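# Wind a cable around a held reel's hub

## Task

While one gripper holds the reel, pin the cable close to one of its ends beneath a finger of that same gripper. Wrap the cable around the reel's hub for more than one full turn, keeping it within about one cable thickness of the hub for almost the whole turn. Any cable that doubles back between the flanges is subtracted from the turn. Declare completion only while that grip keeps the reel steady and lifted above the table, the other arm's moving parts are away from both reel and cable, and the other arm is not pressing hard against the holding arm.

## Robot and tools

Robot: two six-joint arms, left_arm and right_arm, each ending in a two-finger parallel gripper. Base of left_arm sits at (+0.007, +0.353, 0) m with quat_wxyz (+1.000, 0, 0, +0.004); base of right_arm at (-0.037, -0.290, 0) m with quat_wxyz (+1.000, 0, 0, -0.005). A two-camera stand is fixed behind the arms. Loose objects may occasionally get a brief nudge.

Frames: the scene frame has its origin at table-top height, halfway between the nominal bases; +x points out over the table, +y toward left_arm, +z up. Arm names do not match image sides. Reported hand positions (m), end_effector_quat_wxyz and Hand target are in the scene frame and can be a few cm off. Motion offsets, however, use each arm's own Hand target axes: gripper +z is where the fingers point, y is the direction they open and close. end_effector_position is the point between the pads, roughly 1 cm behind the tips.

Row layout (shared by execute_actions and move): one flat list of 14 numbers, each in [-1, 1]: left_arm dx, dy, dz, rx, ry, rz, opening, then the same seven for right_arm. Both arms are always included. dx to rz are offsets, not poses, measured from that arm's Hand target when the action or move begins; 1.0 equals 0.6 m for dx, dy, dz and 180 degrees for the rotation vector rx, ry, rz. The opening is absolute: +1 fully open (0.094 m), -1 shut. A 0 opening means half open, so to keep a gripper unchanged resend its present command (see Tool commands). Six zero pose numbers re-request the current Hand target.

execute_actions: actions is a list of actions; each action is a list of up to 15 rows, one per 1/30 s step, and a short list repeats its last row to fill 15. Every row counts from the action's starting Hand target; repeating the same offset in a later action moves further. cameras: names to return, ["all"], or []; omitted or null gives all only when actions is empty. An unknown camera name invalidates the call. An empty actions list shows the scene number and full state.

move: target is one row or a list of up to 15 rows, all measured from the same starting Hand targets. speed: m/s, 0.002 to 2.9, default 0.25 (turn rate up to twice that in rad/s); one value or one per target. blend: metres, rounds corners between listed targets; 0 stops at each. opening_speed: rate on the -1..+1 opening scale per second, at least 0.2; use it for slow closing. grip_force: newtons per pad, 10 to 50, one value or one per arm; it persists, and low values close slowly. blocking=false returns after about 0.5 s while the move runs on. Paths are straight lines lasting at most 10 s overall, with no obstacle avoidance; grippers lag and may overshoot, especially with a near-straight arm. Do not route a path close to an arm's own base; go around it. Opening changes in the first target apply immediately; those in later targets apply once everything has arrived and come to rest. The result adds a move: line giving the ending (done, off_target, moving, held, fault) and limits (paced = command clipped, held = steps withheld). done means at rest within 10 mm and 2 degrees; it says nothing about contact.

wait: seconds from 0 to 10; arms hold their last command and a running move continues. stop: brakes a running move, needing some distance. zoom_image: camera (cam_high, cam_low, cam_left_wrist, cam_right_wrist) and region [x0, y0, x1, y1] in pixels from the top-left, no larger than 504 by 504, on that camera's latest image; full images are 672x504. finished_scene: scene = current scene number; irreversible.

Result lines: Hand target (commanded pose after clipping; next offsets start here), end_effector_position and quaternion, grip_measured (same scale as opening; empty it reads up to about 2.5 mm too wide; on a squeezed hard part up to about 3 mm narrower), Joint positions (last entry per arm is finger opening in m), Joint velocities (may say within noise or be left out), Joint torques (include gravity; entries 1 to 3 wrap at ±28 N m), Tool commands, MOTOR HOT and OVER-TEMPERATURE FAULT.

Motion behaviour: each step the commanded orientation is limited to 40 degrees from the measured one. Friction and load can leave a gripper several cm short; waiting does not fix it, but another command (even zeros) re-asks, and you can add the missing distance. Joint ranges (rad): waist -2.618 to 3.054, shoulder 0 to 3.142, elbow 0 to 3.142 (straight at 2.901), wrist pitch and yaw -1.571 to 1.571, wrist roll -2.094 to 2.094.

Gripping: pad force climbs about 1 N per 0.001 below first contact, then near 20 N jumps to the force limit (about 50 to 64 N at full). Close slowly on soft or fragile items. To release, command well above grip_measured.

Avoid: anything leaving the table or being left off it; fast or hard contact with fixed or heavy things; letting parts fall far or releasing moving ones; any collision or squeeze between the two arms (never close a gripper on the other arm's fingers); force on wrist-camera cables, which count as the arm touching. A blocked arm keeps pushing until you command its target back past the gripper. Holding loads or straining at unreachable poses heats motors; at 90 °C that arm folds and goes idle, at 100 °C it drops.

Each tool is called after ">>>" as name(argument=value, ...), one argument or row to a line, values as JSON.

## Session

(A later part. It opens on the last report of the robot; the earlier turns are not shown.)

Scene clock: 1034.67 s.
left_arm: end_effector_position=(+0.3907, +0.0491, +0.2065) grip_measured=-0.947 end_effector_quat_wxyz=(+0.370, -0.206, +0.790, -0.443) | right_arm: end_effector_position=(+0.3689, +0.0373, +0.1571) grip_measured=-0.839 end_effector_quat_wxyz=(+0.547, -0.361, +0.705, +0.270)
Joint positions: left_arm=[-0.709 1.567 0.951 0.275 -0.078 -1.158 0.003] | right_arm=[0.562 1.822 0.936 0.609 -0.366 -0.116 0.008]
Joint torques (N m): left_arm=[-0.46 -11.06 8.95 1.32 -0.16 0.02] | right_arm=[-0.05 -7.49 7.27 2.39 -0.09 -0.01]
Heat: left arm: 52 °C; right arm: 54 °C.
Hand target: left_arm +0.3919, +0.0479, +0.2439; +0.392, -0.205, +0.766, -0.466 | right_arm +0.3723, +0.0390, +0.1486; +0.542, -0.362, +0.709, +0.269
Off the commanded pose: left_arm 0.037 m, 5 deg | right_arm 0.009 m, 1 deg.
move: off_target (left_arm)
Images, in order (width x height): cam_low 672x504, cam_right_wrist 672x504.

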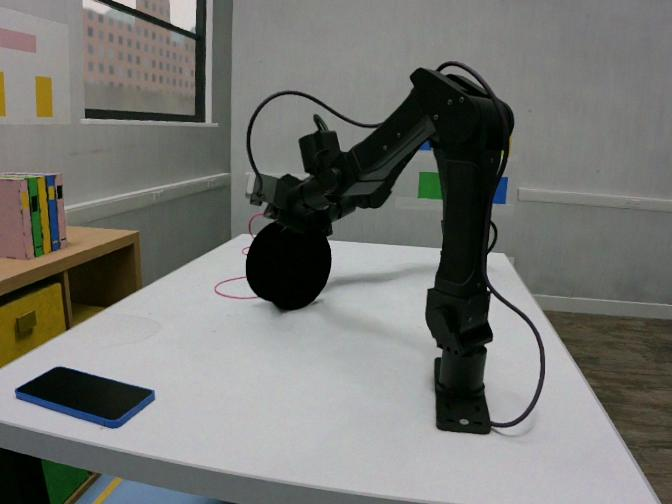

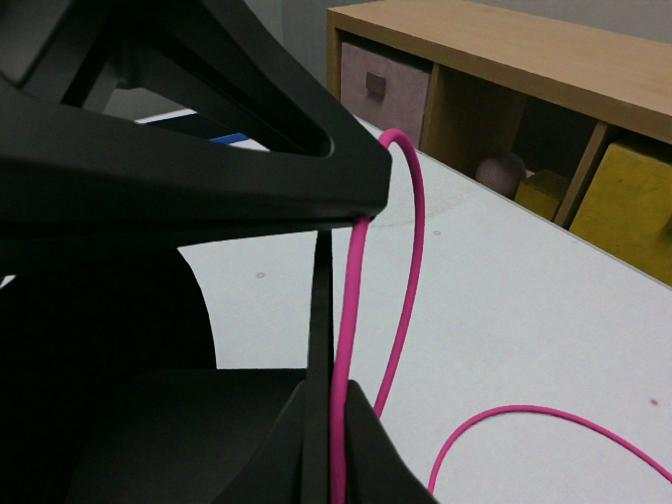

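>>> move(
  target=[
    [0,0,0,0,0,0,-0.72, 0,0,0,0,0,0,-1],
    [-0.02,-0.04,-0.012,0,0,0,-0.72, 0,0,0,0,0,0,-1],
    [-0.06,-0.12,-0.25,0,0,0,-0.72, 0,0,0,0,0,0,-1],
  ],
  speed=0.1,
  opening_speed=0.4,
  blend=[0,0.01,0],
  cameras=["cam_high","cam_low","cam_left_wrist","cam_right_wrist"],
)

Scene clock: 1085.50 s.
left_arm: end_effector_position=(+0.2937, +0.1173, +0.3367) grip_measured=-0.722 end_effector_quat_wxyz=(+0.378, -0.203, +0.783, -0.451) | right_arm: end_effector_position=(+0.3688, +0.0374, +0.1571) grip_measured=-0.840 end_effector_quat_wxyz=(+0.547, -0.361, +0.705, +0.270)
Joint positions: left_arm=[-0.76 1.056 1.079 -0.339 -0.126 -1.169 0.013] | right_arm=[0.562 1.822 0.936 0.609 -0.367 -0.116 0.008]
Joint torques (N m): left_arm=[-0.46 -4.1 9.35 1.27 -0.18 0] | right_arm=[-0.05 -7.5 7.23 2.39 -0.08 -0.01]
Heat: left arm: 51 °C; right arm: 54 °C.
Hand target: left_arm +0.2913, +0.1207, +0.3603; +0.392, -0.205, +0.766, -0.466 | right_arm +0.3723, +0.0390, +0.1486; +0.542, -0.362, +0.709, +0.269
Off the commanded pose: left_arm 0.024 m, 3 deg | right_arm 0.009 m, 1 deg.
move: off_target (left_arm)

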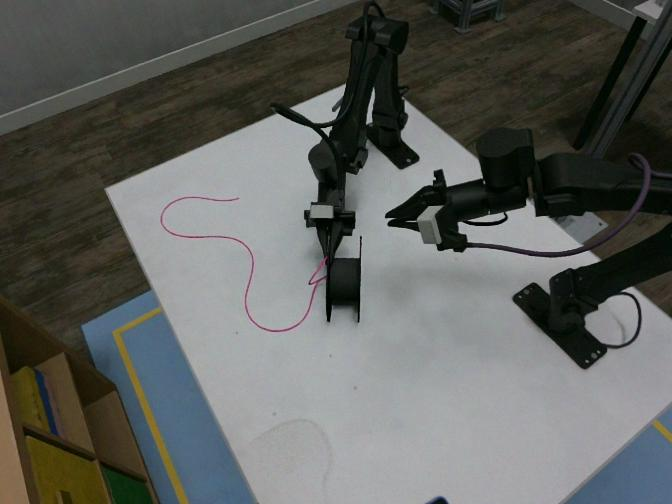

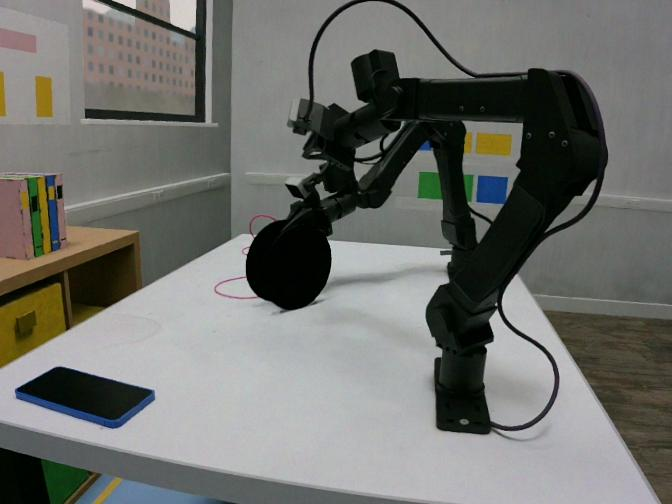

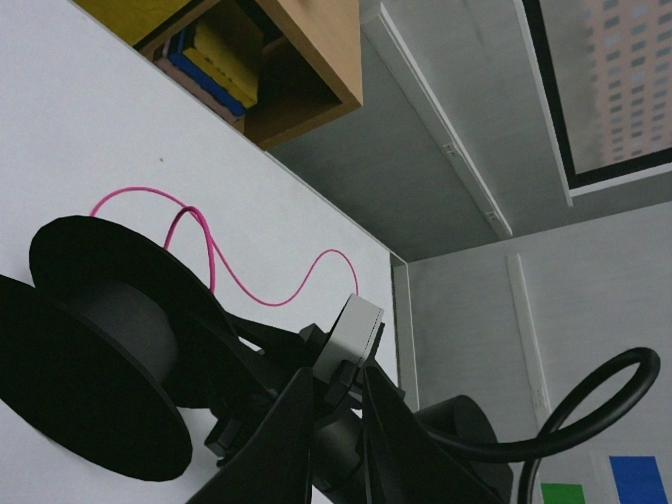

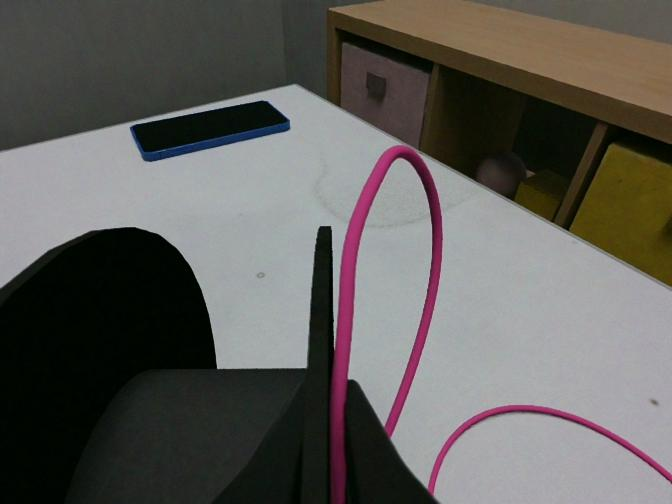

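>>> move(
  target=[0,0,-0.12,0,0,0,-0.72, -0.508,-0.028,-0.2347,0.107,0,0.029,-1],
  speed=0.12,
  cameras=["all"],
)

Scene clock: 1124.47 s.
left_arm: end_effector_position=(+0.2373, +0.1555, +0.3575) grip_measured=-0.722 end_effector_quat_wxyz=(+0.379, -0.202, +0.782, -0.451) | right_arm: end_effector_position=(+0.3486, -0.0160, +0.4672) grip_measured=-0.840 end_effector_quat_wxyz=(+0.569, -0.244, +0.769, +0.161)
Joint positions: left_arm=[-0.842 0.842 1.093 -0.569 -0.205 -1.19 0.013] | right_arm=[0.644 1.644 2.096 -0.758 0.048 -0.015 0.008]
Joint torques (N m): left_arm=[-0.49 -1.59 8.99 1.29 -0.19 -0.01] | right_arm=[0.5 -6.54 8.65 2.7 0.07 0.17]
Heat: left arm: 50 °C; right arm: 54 °C.
Hand target: left_arm +0.2343, +0.1606, +0.3789; +0.392, -0.205, +0.766, -0.466 | right_arm +0.3506, -0.0124, +0.4802; +0.582, -0.234, +0.760, +0.171
Off the commanded pose: left_arm 0.022 m, 3 deg | right_arm 0.014 m, 2 deg.
move: off_target (left_arm, right_arm)

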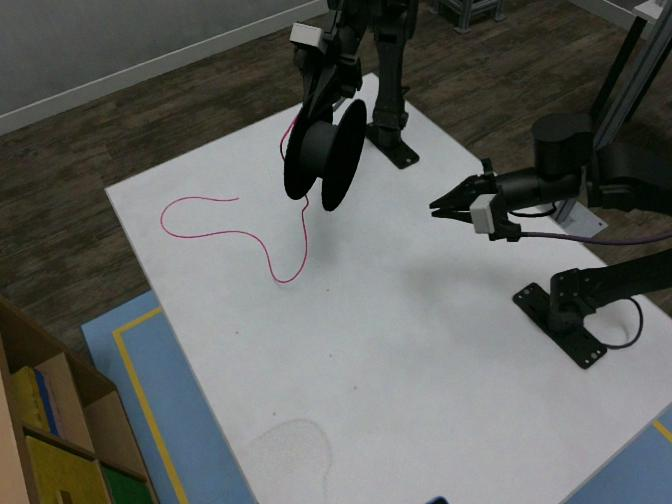

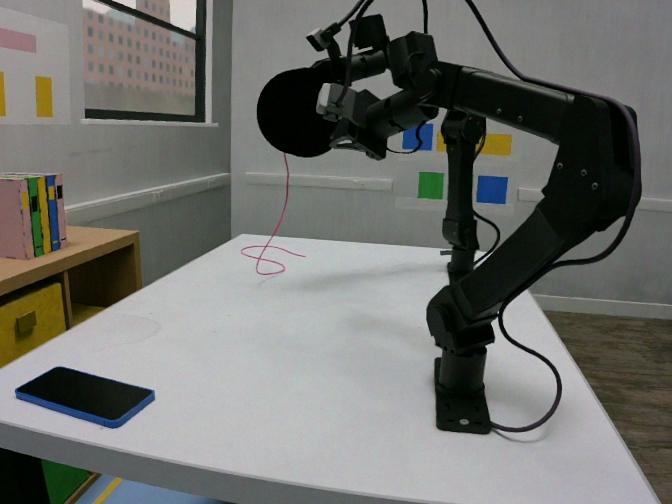

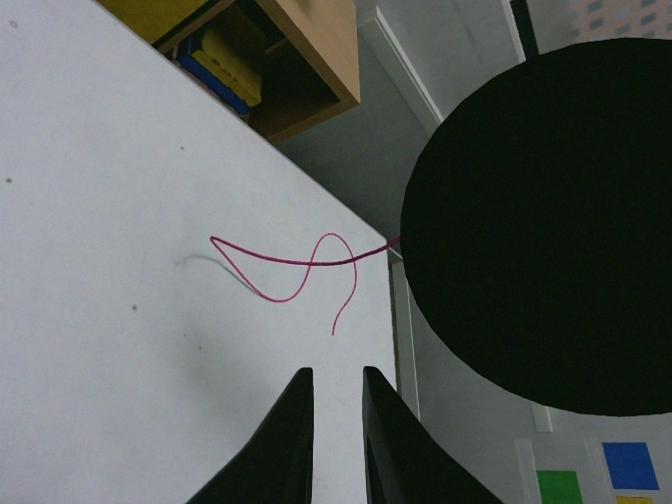

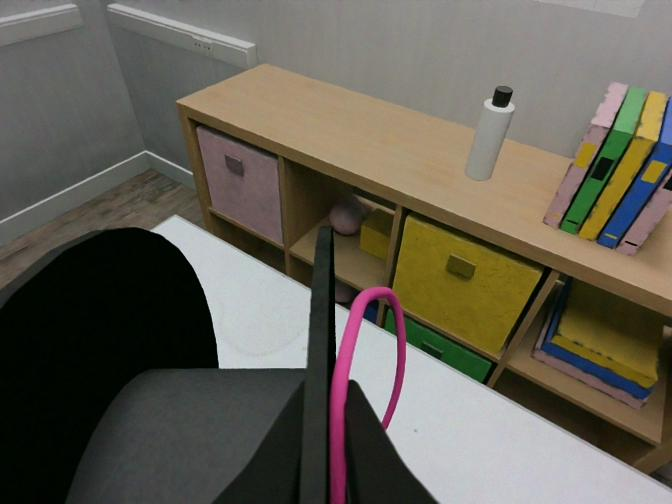

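>>> move(
  target=[
    [0.093,0.31,0.156,0.159,-0.0396,0.5055,-0.5, 0,0,0,0,0,0,-1],
    [0.134,0.206,0.438,0.159,-0.0396,0.5055,-0.4, 0,0,0,0,0,0,-1],
  ],
  speed=0.2,
  cameras=["cam_high","cam_low","cam_left_wrist"],
)

Scene clock: 1231.60 s.
left_arm: end_effector_position=(+0.3927, +0.0241, +0.1677) grip_measured=-0.402 end_effector_quat_wxyz=(+0.675, +0.466, +0.536, -0.200) | right_arm: end_effector_position=(+0.3486, -0.0161, +0.4671) grip_measured=-0.840 end_effector_quat_wxyz=(+0.568, -0.244, +0.769, +0.161)
Joint positions: left_arm=[-0.561 1.92 0.786 1.123 0.451 0.431 0.028] | right_arm=[0.644 1.644 2.096 -0.759 0.049 -0.015 0.008]
Joint torques (N m): left_arm=[-0.2 -7.09 7.01 1.27 -0.09 0.08] | right_arm=[0.49 -6.64 8.66 2.64 0.06 0.16]
Heat: left arm: 51 °C; right arm: 57 °C.
Hand target: left_arm +0.3998, +0.0201, +0.1699; +0.679, +0.464, +0.534, -0.195 | right_arm +0.3506, -0.0124, +0.4802; +0.583, -0.234, +0.760, +0.171
Off the commanded pose: left_arm 0.008 m, 1 deg | right_arm 0.014 m, 3 deg.
move: off_target (right_arm)
Images, in order (width x height): cam_high 672x504, cam_low 672x504, cam_left_wrist 672x504.

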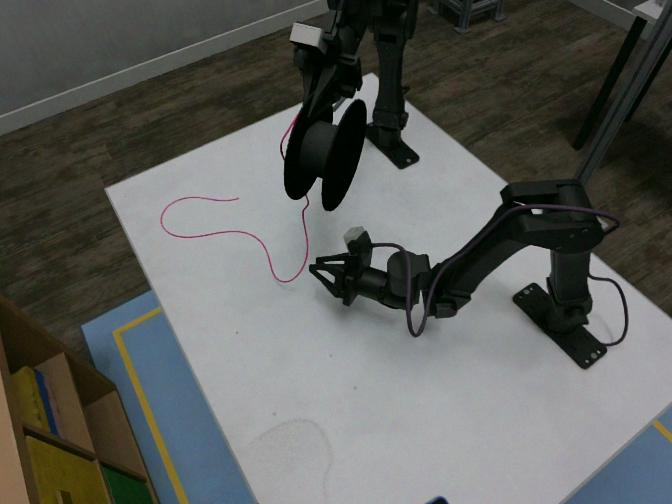

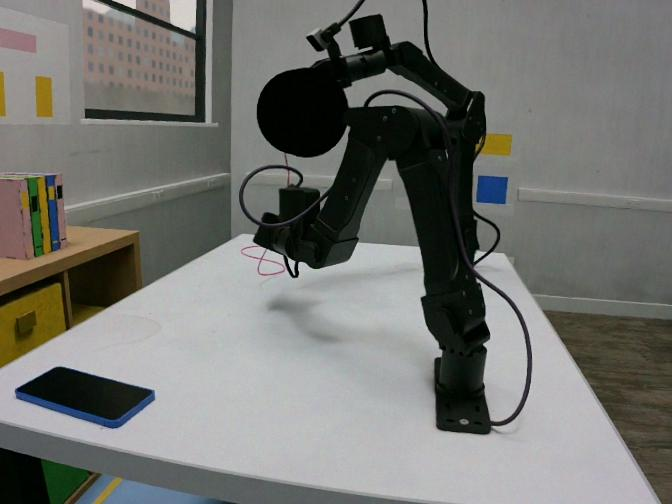

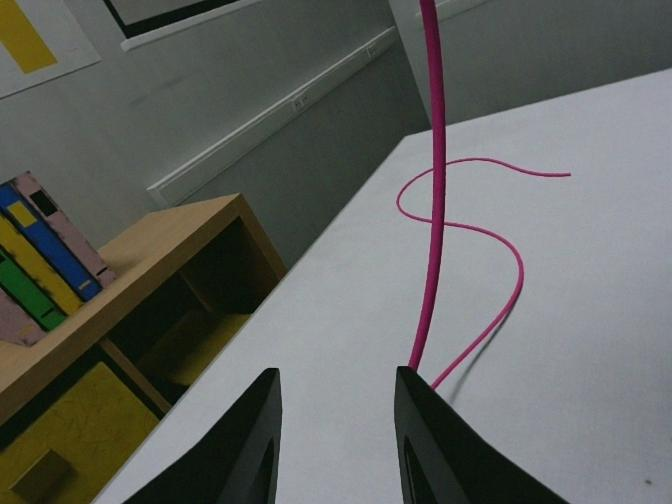

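>>> move(
  target=[
    [0,-0.033,0.0,0,0,0,-0.2, 0,0,0,0,0,0,-1],
    [0,-0.033,0.03,0,0,0,-0.2, 0,0,0,0,0,0,-1],
  ],
  speed=0.08,
  cameras=["cam_left_wrist"],
)

Scene clock: 1240.43 s.
left_arm: end_effector_position=(+0.3881, +0.0003, +0.1565) grip_measured=-0.202 end_effector_quat_wxyz=(+0.671, +0.467, +0.540, -0.200) | right_arm: end_effector_position=(+0.3486, -0.0161, +0.4671) grip_measured=-0.840 end_effector_quat_wxyz=(+0.568, -0.244, +0.769, +0.161)
Joint positions: left_arm=[-0.626 1.974 0.819 1.134 0.384 0.431 0.037] | right_arm=[0.644 1.644 2.096 -0.759 0.049 -0.015 0.008]
Joint torques (N m): left_arm=[-0.32 -7.58 7.02 1.36 -0.1 0.07] | right_arm=[0.51 -6.61 8.66 2.64 0.06 0.16]
Heat: left arm: 50 °C; right arm: 58 °C.
Hand target: left_arm +0.3946, -0.0047, +0.1615; +0.679, +0.464, +0.534, -0.195 | right_arm +0.3506, -0.0124, +0.4802; +0.583, -0.234, +0.760, +0.171
Off the commanded pose: left_arm 0.010 m, 1 deg | right_arm 0.014 m, 3 deg.
move: off_target (right_arm)
Images, in order (width x height): cam_left_wrist 672x504.

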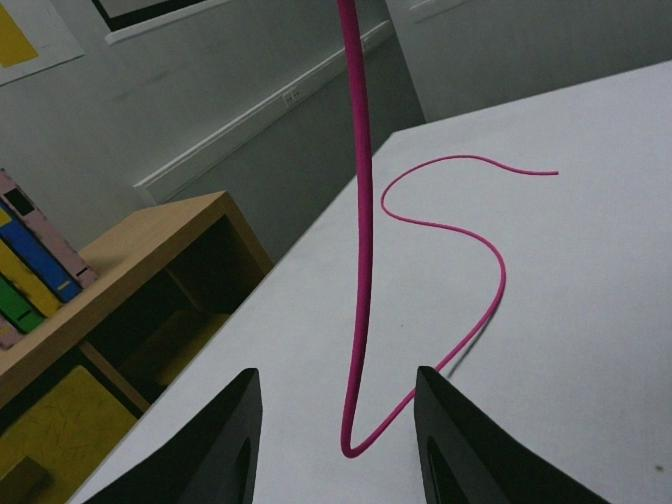

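>>> move(
  target=[
    [0,-0.007,0.035,0,0,0,-0.2, 0,0,0,0,0,0,-1],
    [0,-0.007,0.035,0,0,0.0,-1, 0,0,0,0,0,0,-1],
  ],
  speed=0.08,
  opening_speed=0.6,
  cameras=["cam_high","cam_left_wrist"],
)

Scene clock: 1250.40 s.
left_arm: end_effector_position=(+0.3964, -0.0193, +0.1576) grip_measured=-0.934 end_effector_quat_wxyz=(+0.674, +0.466, +0.537, -0.200) | right_arm: end_effector_position=(+0.3486, -0.0161, +0.4671) grip_measured=-0.840 end_effector_quat_wxyz=(+0.568, -0.244, +0.769, +0.161)
Joint positions: left_arm=[-0.657 2.026 0.9 1.114 0.354 0.431 0.003] | right_arm=[0.644 1.644 2.096 -0.759 0.049 -0.015 0.008]
Joint torques (N m): left_arm=[-0.28 -7.92 7.24 1.3 -0.08 0.08] | right_arm=[0.51 -6.61 8.65 2.64 0.07 0.16]
Heat: left arm: 51 °C; right arm: 58 °C.
Hand target: left_arm +0.4029, -0.0244, +0.1598; +0.679, +0.464, +0.534, -0.195 | right_arm +0.3506, -0.0124, +0.4802; +0.583, -0.234, +0.760, +0.171
Off the commanded pose: left_arm 0.008 m, 1 deg | right_arm 0.014 m, 3 deg.
move: off_target (right_arm)
Images, in order (width x height): cam_high 672x504, cam_left_wrist 672x504.

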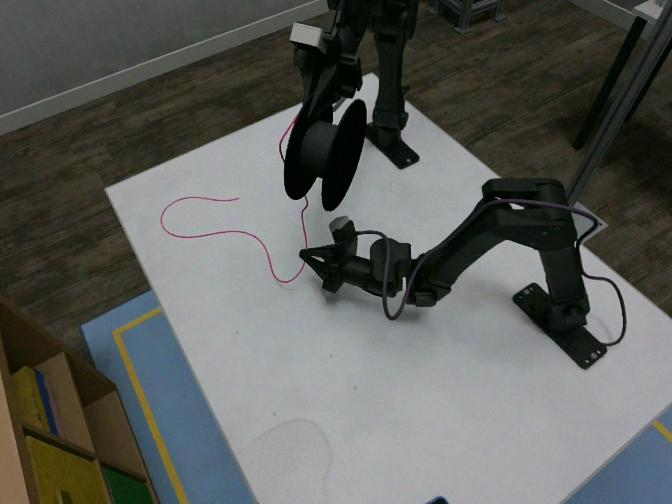

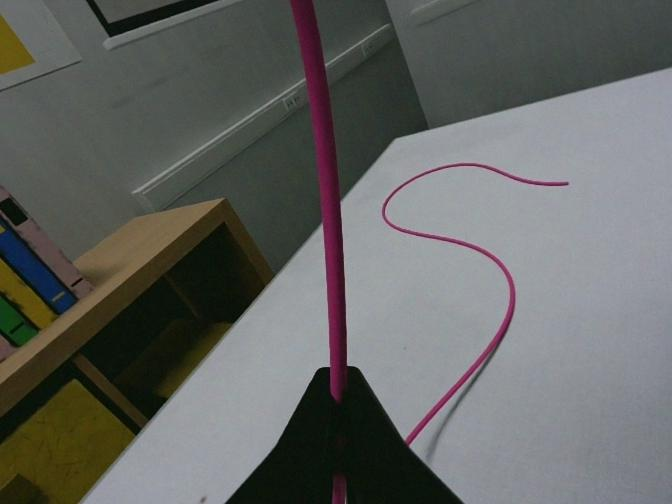

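>>> move(
  target=[
    [-0.0868,0.1697,0.0632,0,0,0,-1, 0,0,0,0,0,0,-1],
    [-0.3013,0.3798,0.0637,0,0,0,-1, 0,0,0,0,0,0,-1],
    [-0.5472,0.3652,0.0635,0,0,0,-1, 0,0,0,0,0,0,-1],
  ],
  speed=0.12,
  blend=[0.03,0.03,0],
  cameras=["all"],
)

Scene clock: 1283.77 s.
left_arm: end_effector_position=(+0.4729, -0.0244, +0.5360) grip_measured=-0.935 end_effector_quat_wxyz=(+0.721, +0.425, +0.511, -0.197) | right_arm: end_effector_position=(+0.3486, -0.0161, +0.4671) grip_measured=-0.840 end_effector_quat_wxyz=(+0.568, -0.244, +0.769, +0.161)
Joint positions: left_arm=[-0.575 2.259 2.834 -0.449 0.391 0.379 0.003] | right_arm=[0.644 1.644 2.096 -0.759 0.049 -0.015 0.008]
Joint torques (N m): left_arm=[-0.05 -10.37 7.23 1.57 -0.11 -0.09] | right_arm=[0.51 -6.65 8.64 2.64 0.06 0.16]
Heat: left arm: 51 °C; right arm: 58 °C.
Hand target: left_arm +0.4741, -0.0241, +0.5497; +0.679, +0.464, +0.534, -0.195 | right_arm +0.3506, -0.0124, +0.4802; +0.582, -0.234, +0.760, +0.171
Off the commanded pose: left_arm 0.014 m, 7 deg | right_arm 0.014 m, 3 deg.
elbow stopped short (left arm): the move would have taken joint 3 (elbow) straighter than the controller allows.
move: off_target (left_arm, right_arm)

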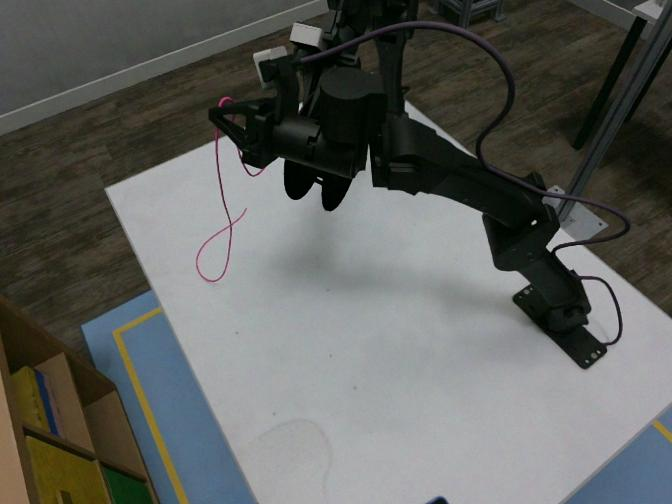

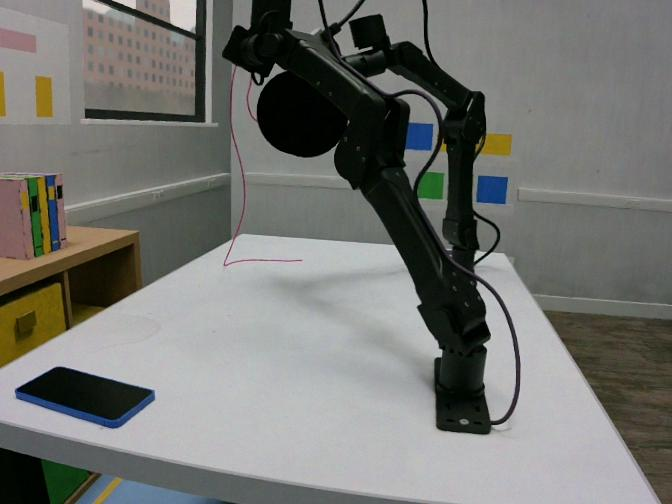

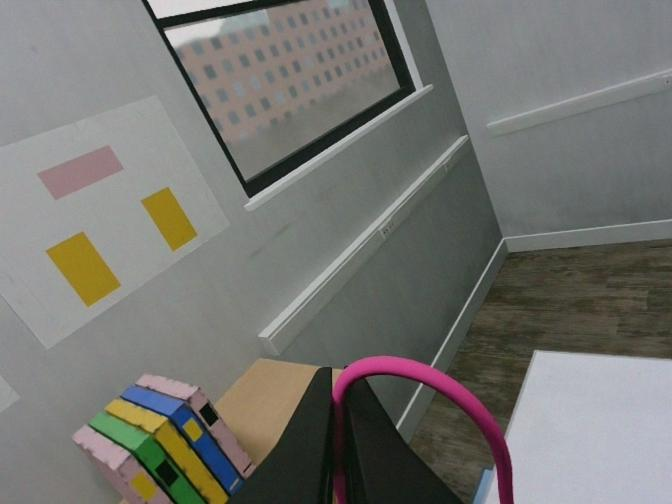

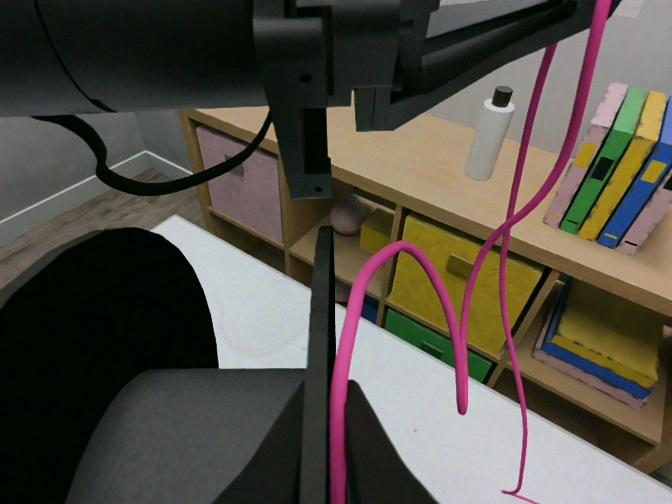

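>>> move(
  target=[0.0375,0.0017,-0.1337,0,0,0,-1, 0,0,0,0,0,0,-1],
  speed=0.1,
  cameras=["cam_high","cam_right_wrist"],
)

Scene clock: 1298.50 s.
left_arm: end_effector_position=(+0.4562, +0.0411, +0.5005) grip_measured=-0.935 end_effector_quat_wxyz=(+0.654, +0.464, +0.563, -0.201) | right_arm: end_effector_position=(+0.3486, -0.0161, +0.4671) grip_measured=-0.840 end_effector_quat_wxyz=(+0.568, -0.244, +0.769, +0.161)
Joint positions: left_arm=[-0.444 1.937 2.347 -0.486 0.549 0.431 0.003] | right_arm=[0.644 1.644 2.096 -0.759 0.049 -0.015 0.008]
Joint torques (N m): left_arm=[0.29 -14.2 4.37 1.56 0.21 0.09] | right_arm=[0.53 -6.6 8.65 2.64 0.06 0.16]
Heat: left arm: 51 °C; right arm: 59 °C.
Hand target: left_arm +0.4390, +0.0489, +0.5300; +0.679, +0.464, +0.534, -0.195 | right_arm +0.3506, -0.0124, +0.4802; +0.582, -0.234, +0.760, +0.171
Off the commanded pose: left_arm 0.035 m, 5 deg | right_arm 0.014 m, 3 deg.
move: off_target (left_arm, right_arm)
Images, in order (width x height): cam_high 672x504, cam_right_wrist 672x504.

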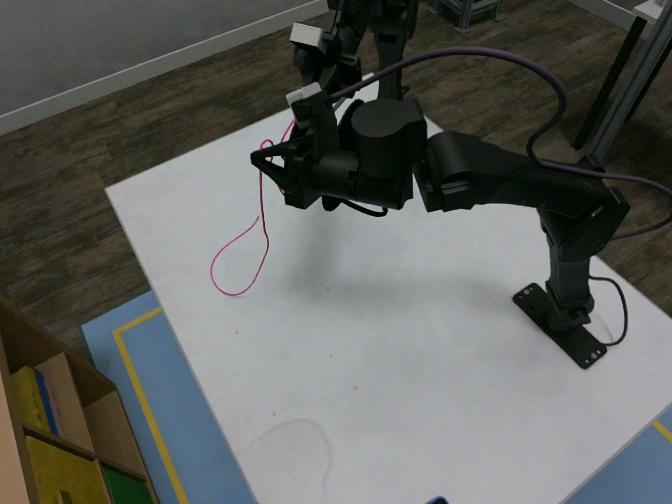

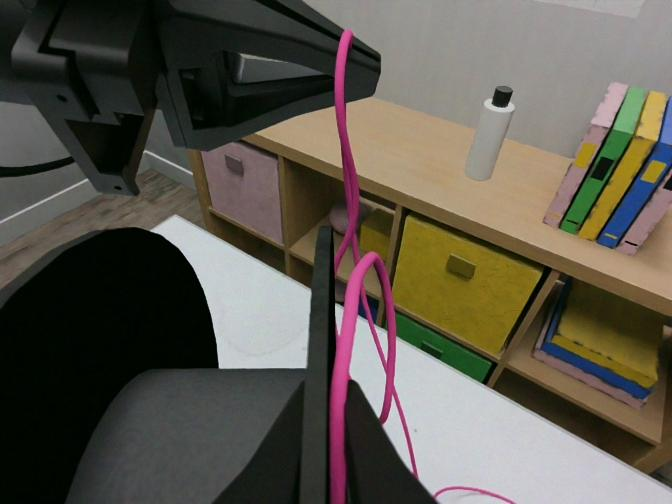

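>>> move(
  target=[0.2225,0.0433,0,0,0,0,-1, 0,0,0,0,0,0,-1],
  speed=0.1,
  cameras=["cam_high","cam_low","cam_left_wrist","cam_right_wrist"],
)

Scene clock: 1305.60 s.
left_arm: end_effector_position=(+0.5135, +0.0907, +0.4045) grip_measured=-0.935 end_effector_quat_wxyz=(+0.665, +0.462, +0.552, -0.198) | right_arm: end_effector_position=(+0.3486, -0.0161, +0.4671) grip_measured=-0.840 end_effector_quat_wxyz=(+0.568, -0.244, +0.769, +0.161)
Joint positions: left_arm=[-0.279 1.894 1.836 0.009 0.714 0.44 0.003] | right_arm=[0.644 1.644 2.096 -0.759 0.049 -0.015 0.008]
Joint torques (N m): left_arm=[0.25 -12.46 5.46 1.5 0.2 0.01] | right_arm=[0.53 -6.65 8.65 2.65 0.06 0.16]
Heat: left arm: 51 °C; right arm: 59 °C.
Hand target: left_arm +0.5059, +0.0924, +0.4201; +0.679, +0.464, +0.534, -0.195 | right_arm +0.3506, -0.0124, +0.4802; +0.582, -0.234, +0.760, +0.171
Off the commanded pose: left_arm 0.017 m, 3 deg | right_arm 0.014 m, 3 deg.
move: off_target (left_arm, right_arm)

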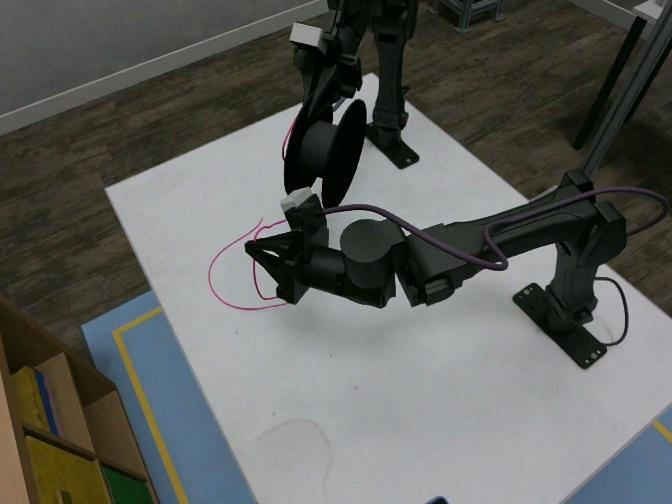

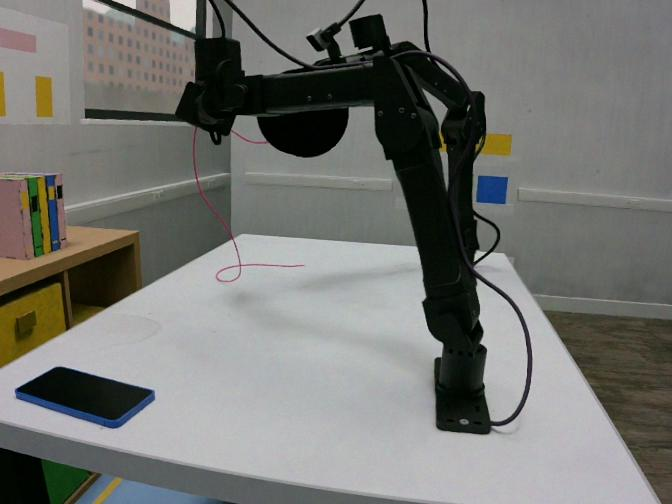

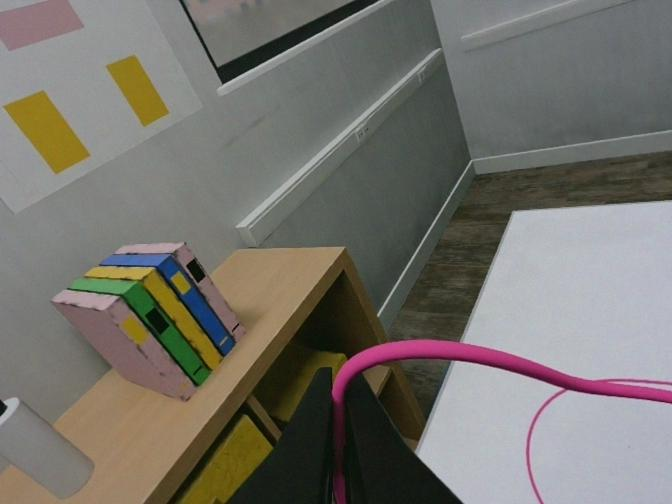

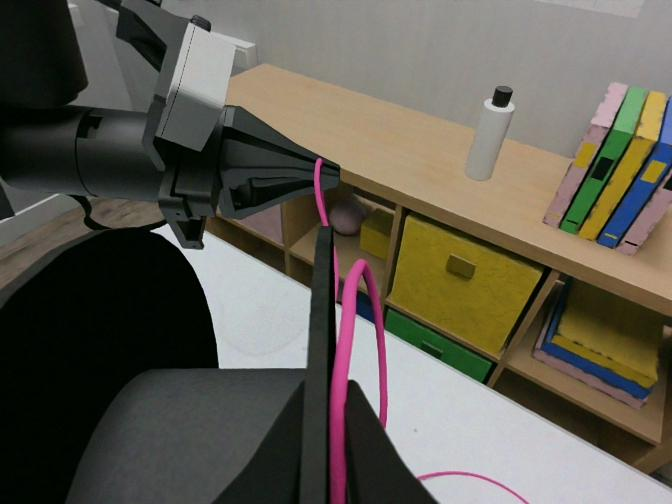

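>>> move(
  target=[
    [0.2813,-0.1853,-0.05,0,0,0,-1, 0,0,0,0,0,0,-1],
  ],
  speed=0.1,
  cameras=["cam_high","cam_low","cam_left_wrist","cam_right_wrist"],
)

Scene clock: 1338.73 s.
left_arm: end_effector_position=(+0.4657, +0.1038, +0.2270) grip_measured=-0.935 end_effector_quat_wxyz=(+0.680, +0.463, +0.536, -0.192) | right_arm: end_effector_position=(+0.3485, -0.0161, +0.4670) grip_measured=-0.840 end_effector_quat_wxyz=(+0.568, -0.243, +0.769, +0.161)
Joint positions: left_arm=[-0.279 1.859 1.012 0.844 0.716 0.44 0.003] | right_arm=[0.644 1.644 2.096 -0.759 0.049 -0.015 0.008]
Joint torques (N m): left_arm=[-0.2 -7.61 4.57 1.46 0.11 0] | right_arm=[0.54 -6.63 8.64 2.64 0.05 0.15]
Heat: left arm: 53 °C; right arm: 59 °C.
Hand target: left_arm +0.4649, +0.1018, +0.2201; +0.679, +0.464, +0.534, -0.195 | right_arm +0.3506, -0.0124, +0.4802; +0.582, -0.233, +0.760, +0.171
Off the commanded pose: left_arm 0.007 m, 0 deg | right_arm 0.014 m, 3 deg.
move: off_target (right_arm)

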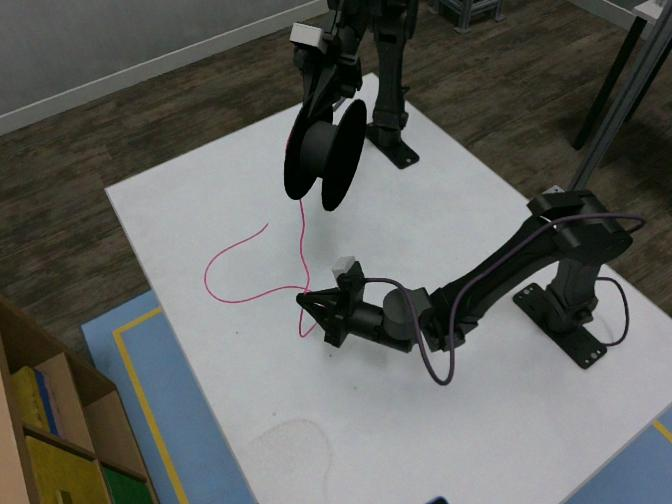

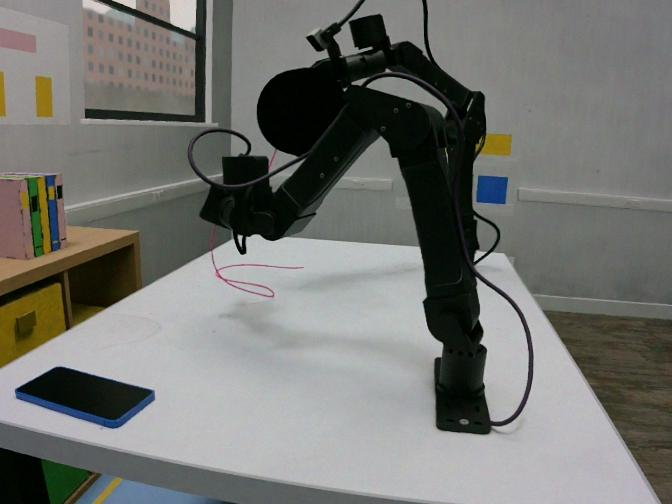

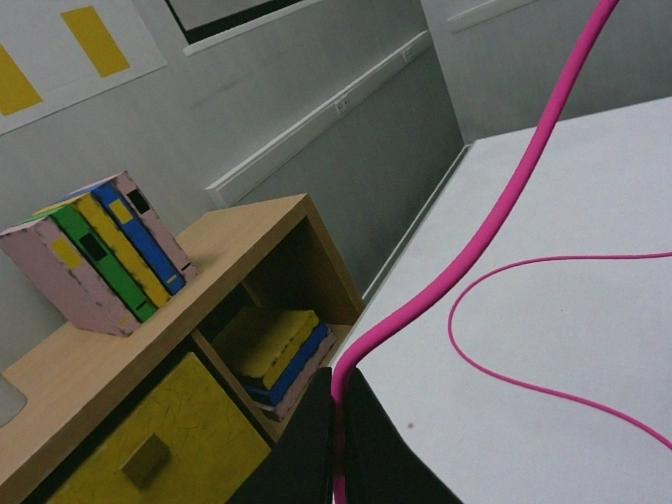

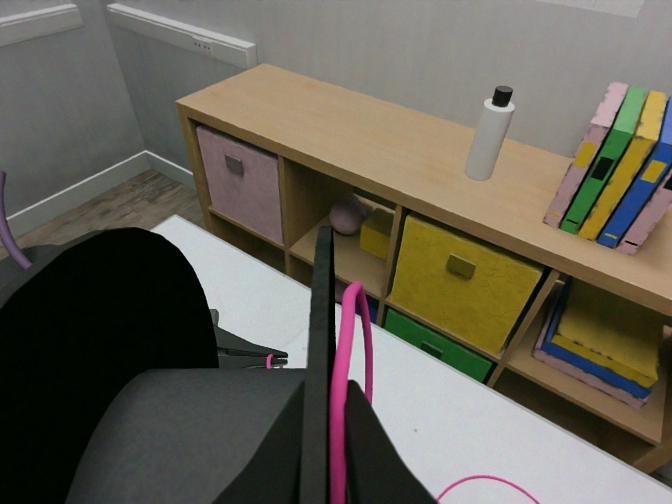

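>>> move(
  target=[
    [0,0,0.1505,0,0,0,-1, 0,0,0,0,0,0,-1],
    [-0.2463,0.2605,0.1513,0,0,0,-1, 0,0,0,0,0,0,-1],
    [-0.3067,0.2887,0.1513,0,0,0,-1, 0,0,0,0,0,0,-1],
  ],
  speed=0.12,
  blend=[0.02,0.02,0],
  cameras=["cam_high","cam_low","cam_left_wrist","cam_right_wrist"],
)

Scene clock: 1371.20 s.
left_arm: end_effector_position=(+0.5765, +0.0676, +0.4591) grip_measured=-0.935 end_effector_quat_wxyz=(+0.697, +0.450, +0.525, -0.192) | right_arm: end_effector_position=(+0.3485, -0.0161, +0.4670) grip_measured=-0.840 end_effector_quat_wxyz=(+0.568, -0.243, +0.769, +0.161)
Joint positions: left_arm=[-0.293 2.418 2.833 -0.358 0.691 0.404 0.003] | right_arm=[0.644 1.644 2.096 -0.759 0.049 -0.015 0.008]
Joint torques (N m): left_arm=[0.21 -11.43 7.94 1.19 -0.07 -0.08] | right_arm=[0.53 -6.63 8.65 2.64 0.06 0.16]
Heat: left arm: 53 °C; right arm: 60 °C.
Hand target: left_arm +0.5808, +0.0686, +0.4600; +0.679, +0.464, +0.534, -0.195 | right_arm +0.3506, -0.0124, +0.4802; +0.582, -0.233, +0.760, +0.171
Off the commanded pose: left_arm 0.005 m, 3 deg | right_arm 0.014 m, 3 deg.
elbow stopped short (left arm): the move would have taken joint 3 (elbow) straighter than the controller allows.
move: off_target (left_arm, right_arm)

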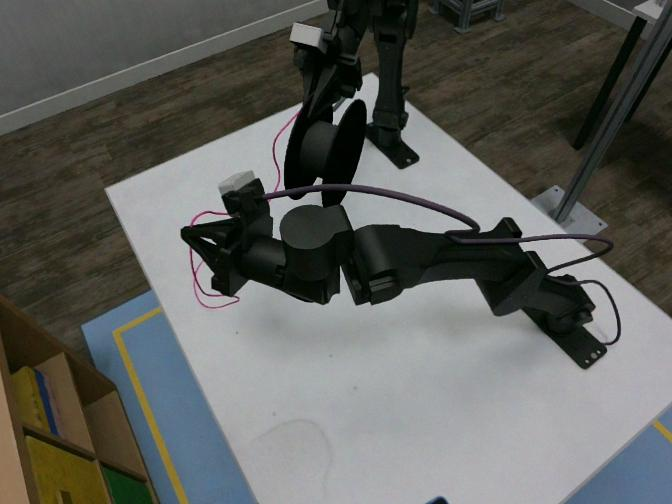

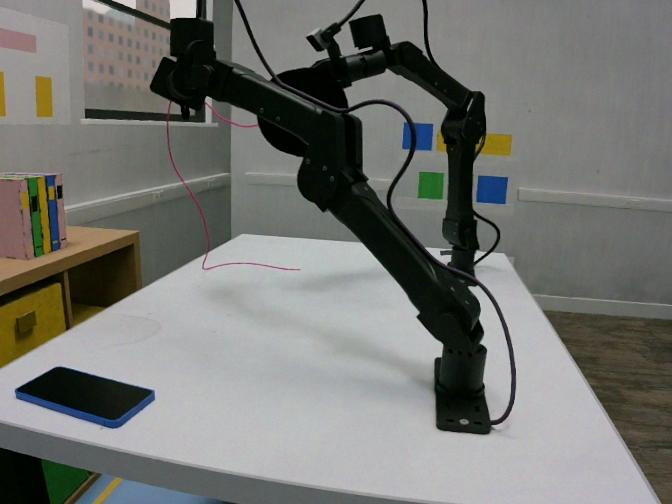

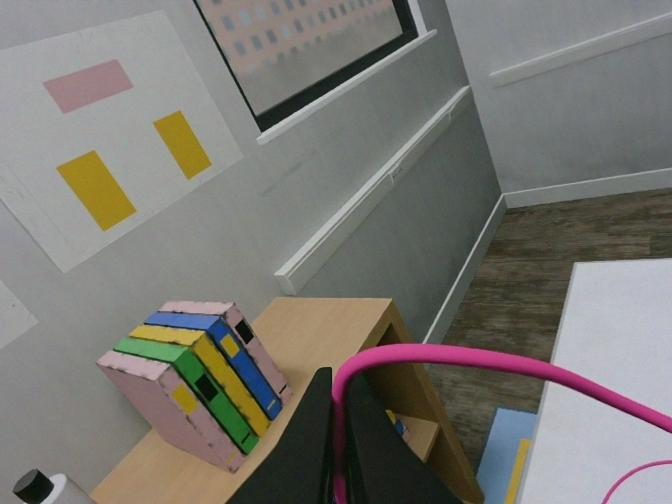

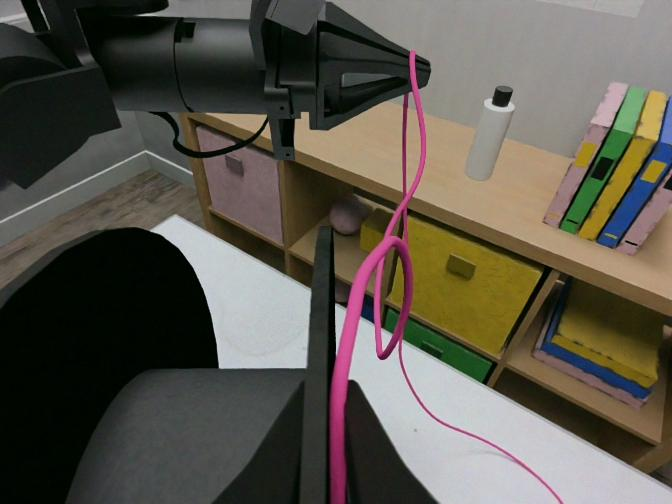

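>>> move(
  target=[0,0,0,0,0,0,-1, 0.0306,0,-0.1126,0,0,0,-1],
  speed=0.08,
  cameras=["cam_high","cam_right_wrist"],
)

Scene clock: 1380.10 s.
left_arm: end_effector_position=(+0.5765, +0.0676, +0.4590) grip_measured=-0.935 end_effector_quat_wxyz=(+0.697, +0.450, +0.525, -0.192) | right_arm: end_effector_position=(+0.2995, -0.0477, +0.4652) grip_measured=-0.840 end_effector_quat_wxyz=(+0.566, -0.244, +0.771, +0.160)
Joint positions: left_arm=[-0.293 2.418 2.833 -0.358 0.691 0.404 0.003] | right_arm=[0.659 1.431 1.892 -0.776 0.063 -0.011 0.008]
Joint torques (N m): left_arm=[0.21 -11.48 7.92 1.18 -0.07 -0.08] | right_arm=[0.58 -7.6 5.79 2.64 0.07 0.17]
Heat: left arm: 51 °C; right arm: 60 °C.
Hand target: left_arm +0.5809, +0.0686, +0.4600; +0.679, +0.464, +0.534, -0.195 | right_arm +0.2924, -0.0512, +0.4803; +0.582, -0.233, +0.760, +0.171
Off the commanded pose: left_arm 0.005 m, 3 deg | right_arm 0.017 m, 3 deg.
elbow stopped short (left arm): the move would have taken joint 3 (elbow) straighter than the controller allows.
move: off_target (left_arm, right_arm)
Images, in order (width x height): cam_high 672x504, cam_right_wrist 672x504.

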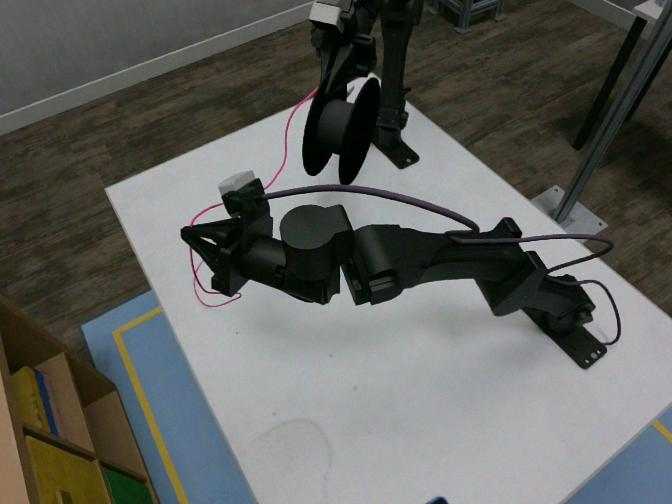

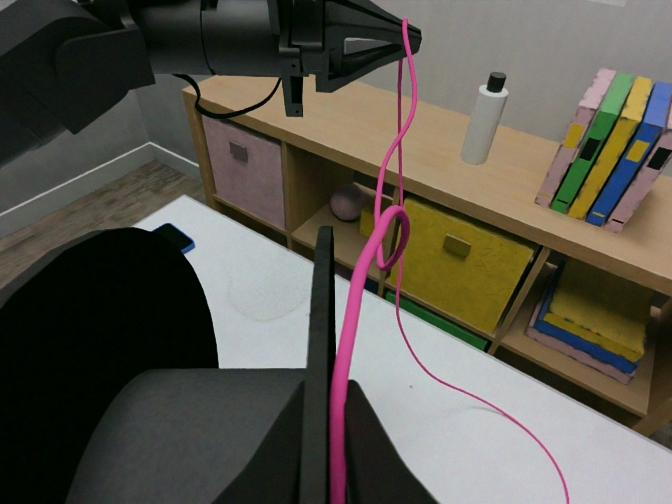

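>>> move(
  target=[0,0,-0.167,0,0,0,-1, 0,0,0,0,0,0,-1],
  speed=0.1,
  cameras=["cam_high","cam_right_wrist"],
)

Scene clock: 1390.77 s.
left_arm: end_effector_position=(+0.5463, +0.1502, +0.4258) grip_measured=-0.935 end_effector_quat_wxyz=(+0.656, +0.458, +0.564, -0.206) | right_arm: end_effector_position=(+0.2995, -0.0477, +0.4652) grip_measured=-0.840 end_effector_quat_wxyz=(+0.566, -0.244, +0.771, +0.160)
Joint positions: left_arm=[-0.129 2.025 2.133 -0.192 0.864 0.442 0.003] | right_arm=[0.659 1.431 1.892 -0.776 0.063 -0.011 0.008]
Joint torques (N m): left_arm=[0.21 -16.7 5.01 1.44 0.24 0] | right_arm=[0.53 -7.71 5.81 2.63 0.07 0.17]
Heat: left arm: 50 °C; right arm: 58 °C.
Hand target: left_arm +0.5264, +0.1528, +0.4601; +0.679, +0.464, +0.534, -0.195 | right_arm +0.2924, -0.0512, +0.4803; +0.582, -0.233, +0.760, +0.171
Off the commanded pose: left_arm 0.040 m, 5 deg | right_arm 0.017 m, 3 deg.
move: off_target (left_arm, right_arm)
Images, in order (width x height): cam_high 672x504, cam_right_wrist 672x504.

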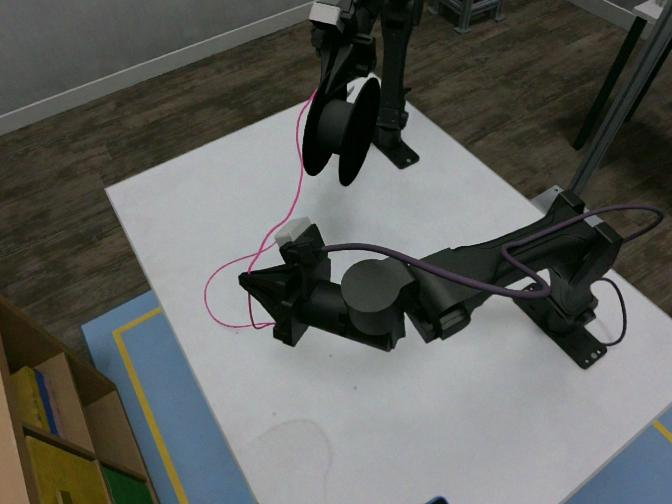

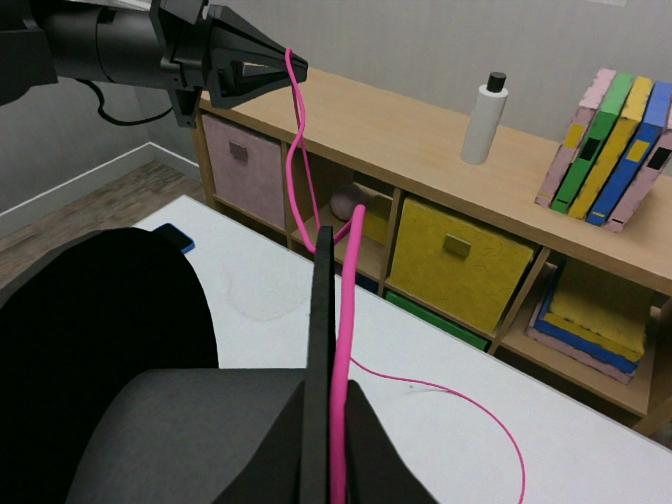

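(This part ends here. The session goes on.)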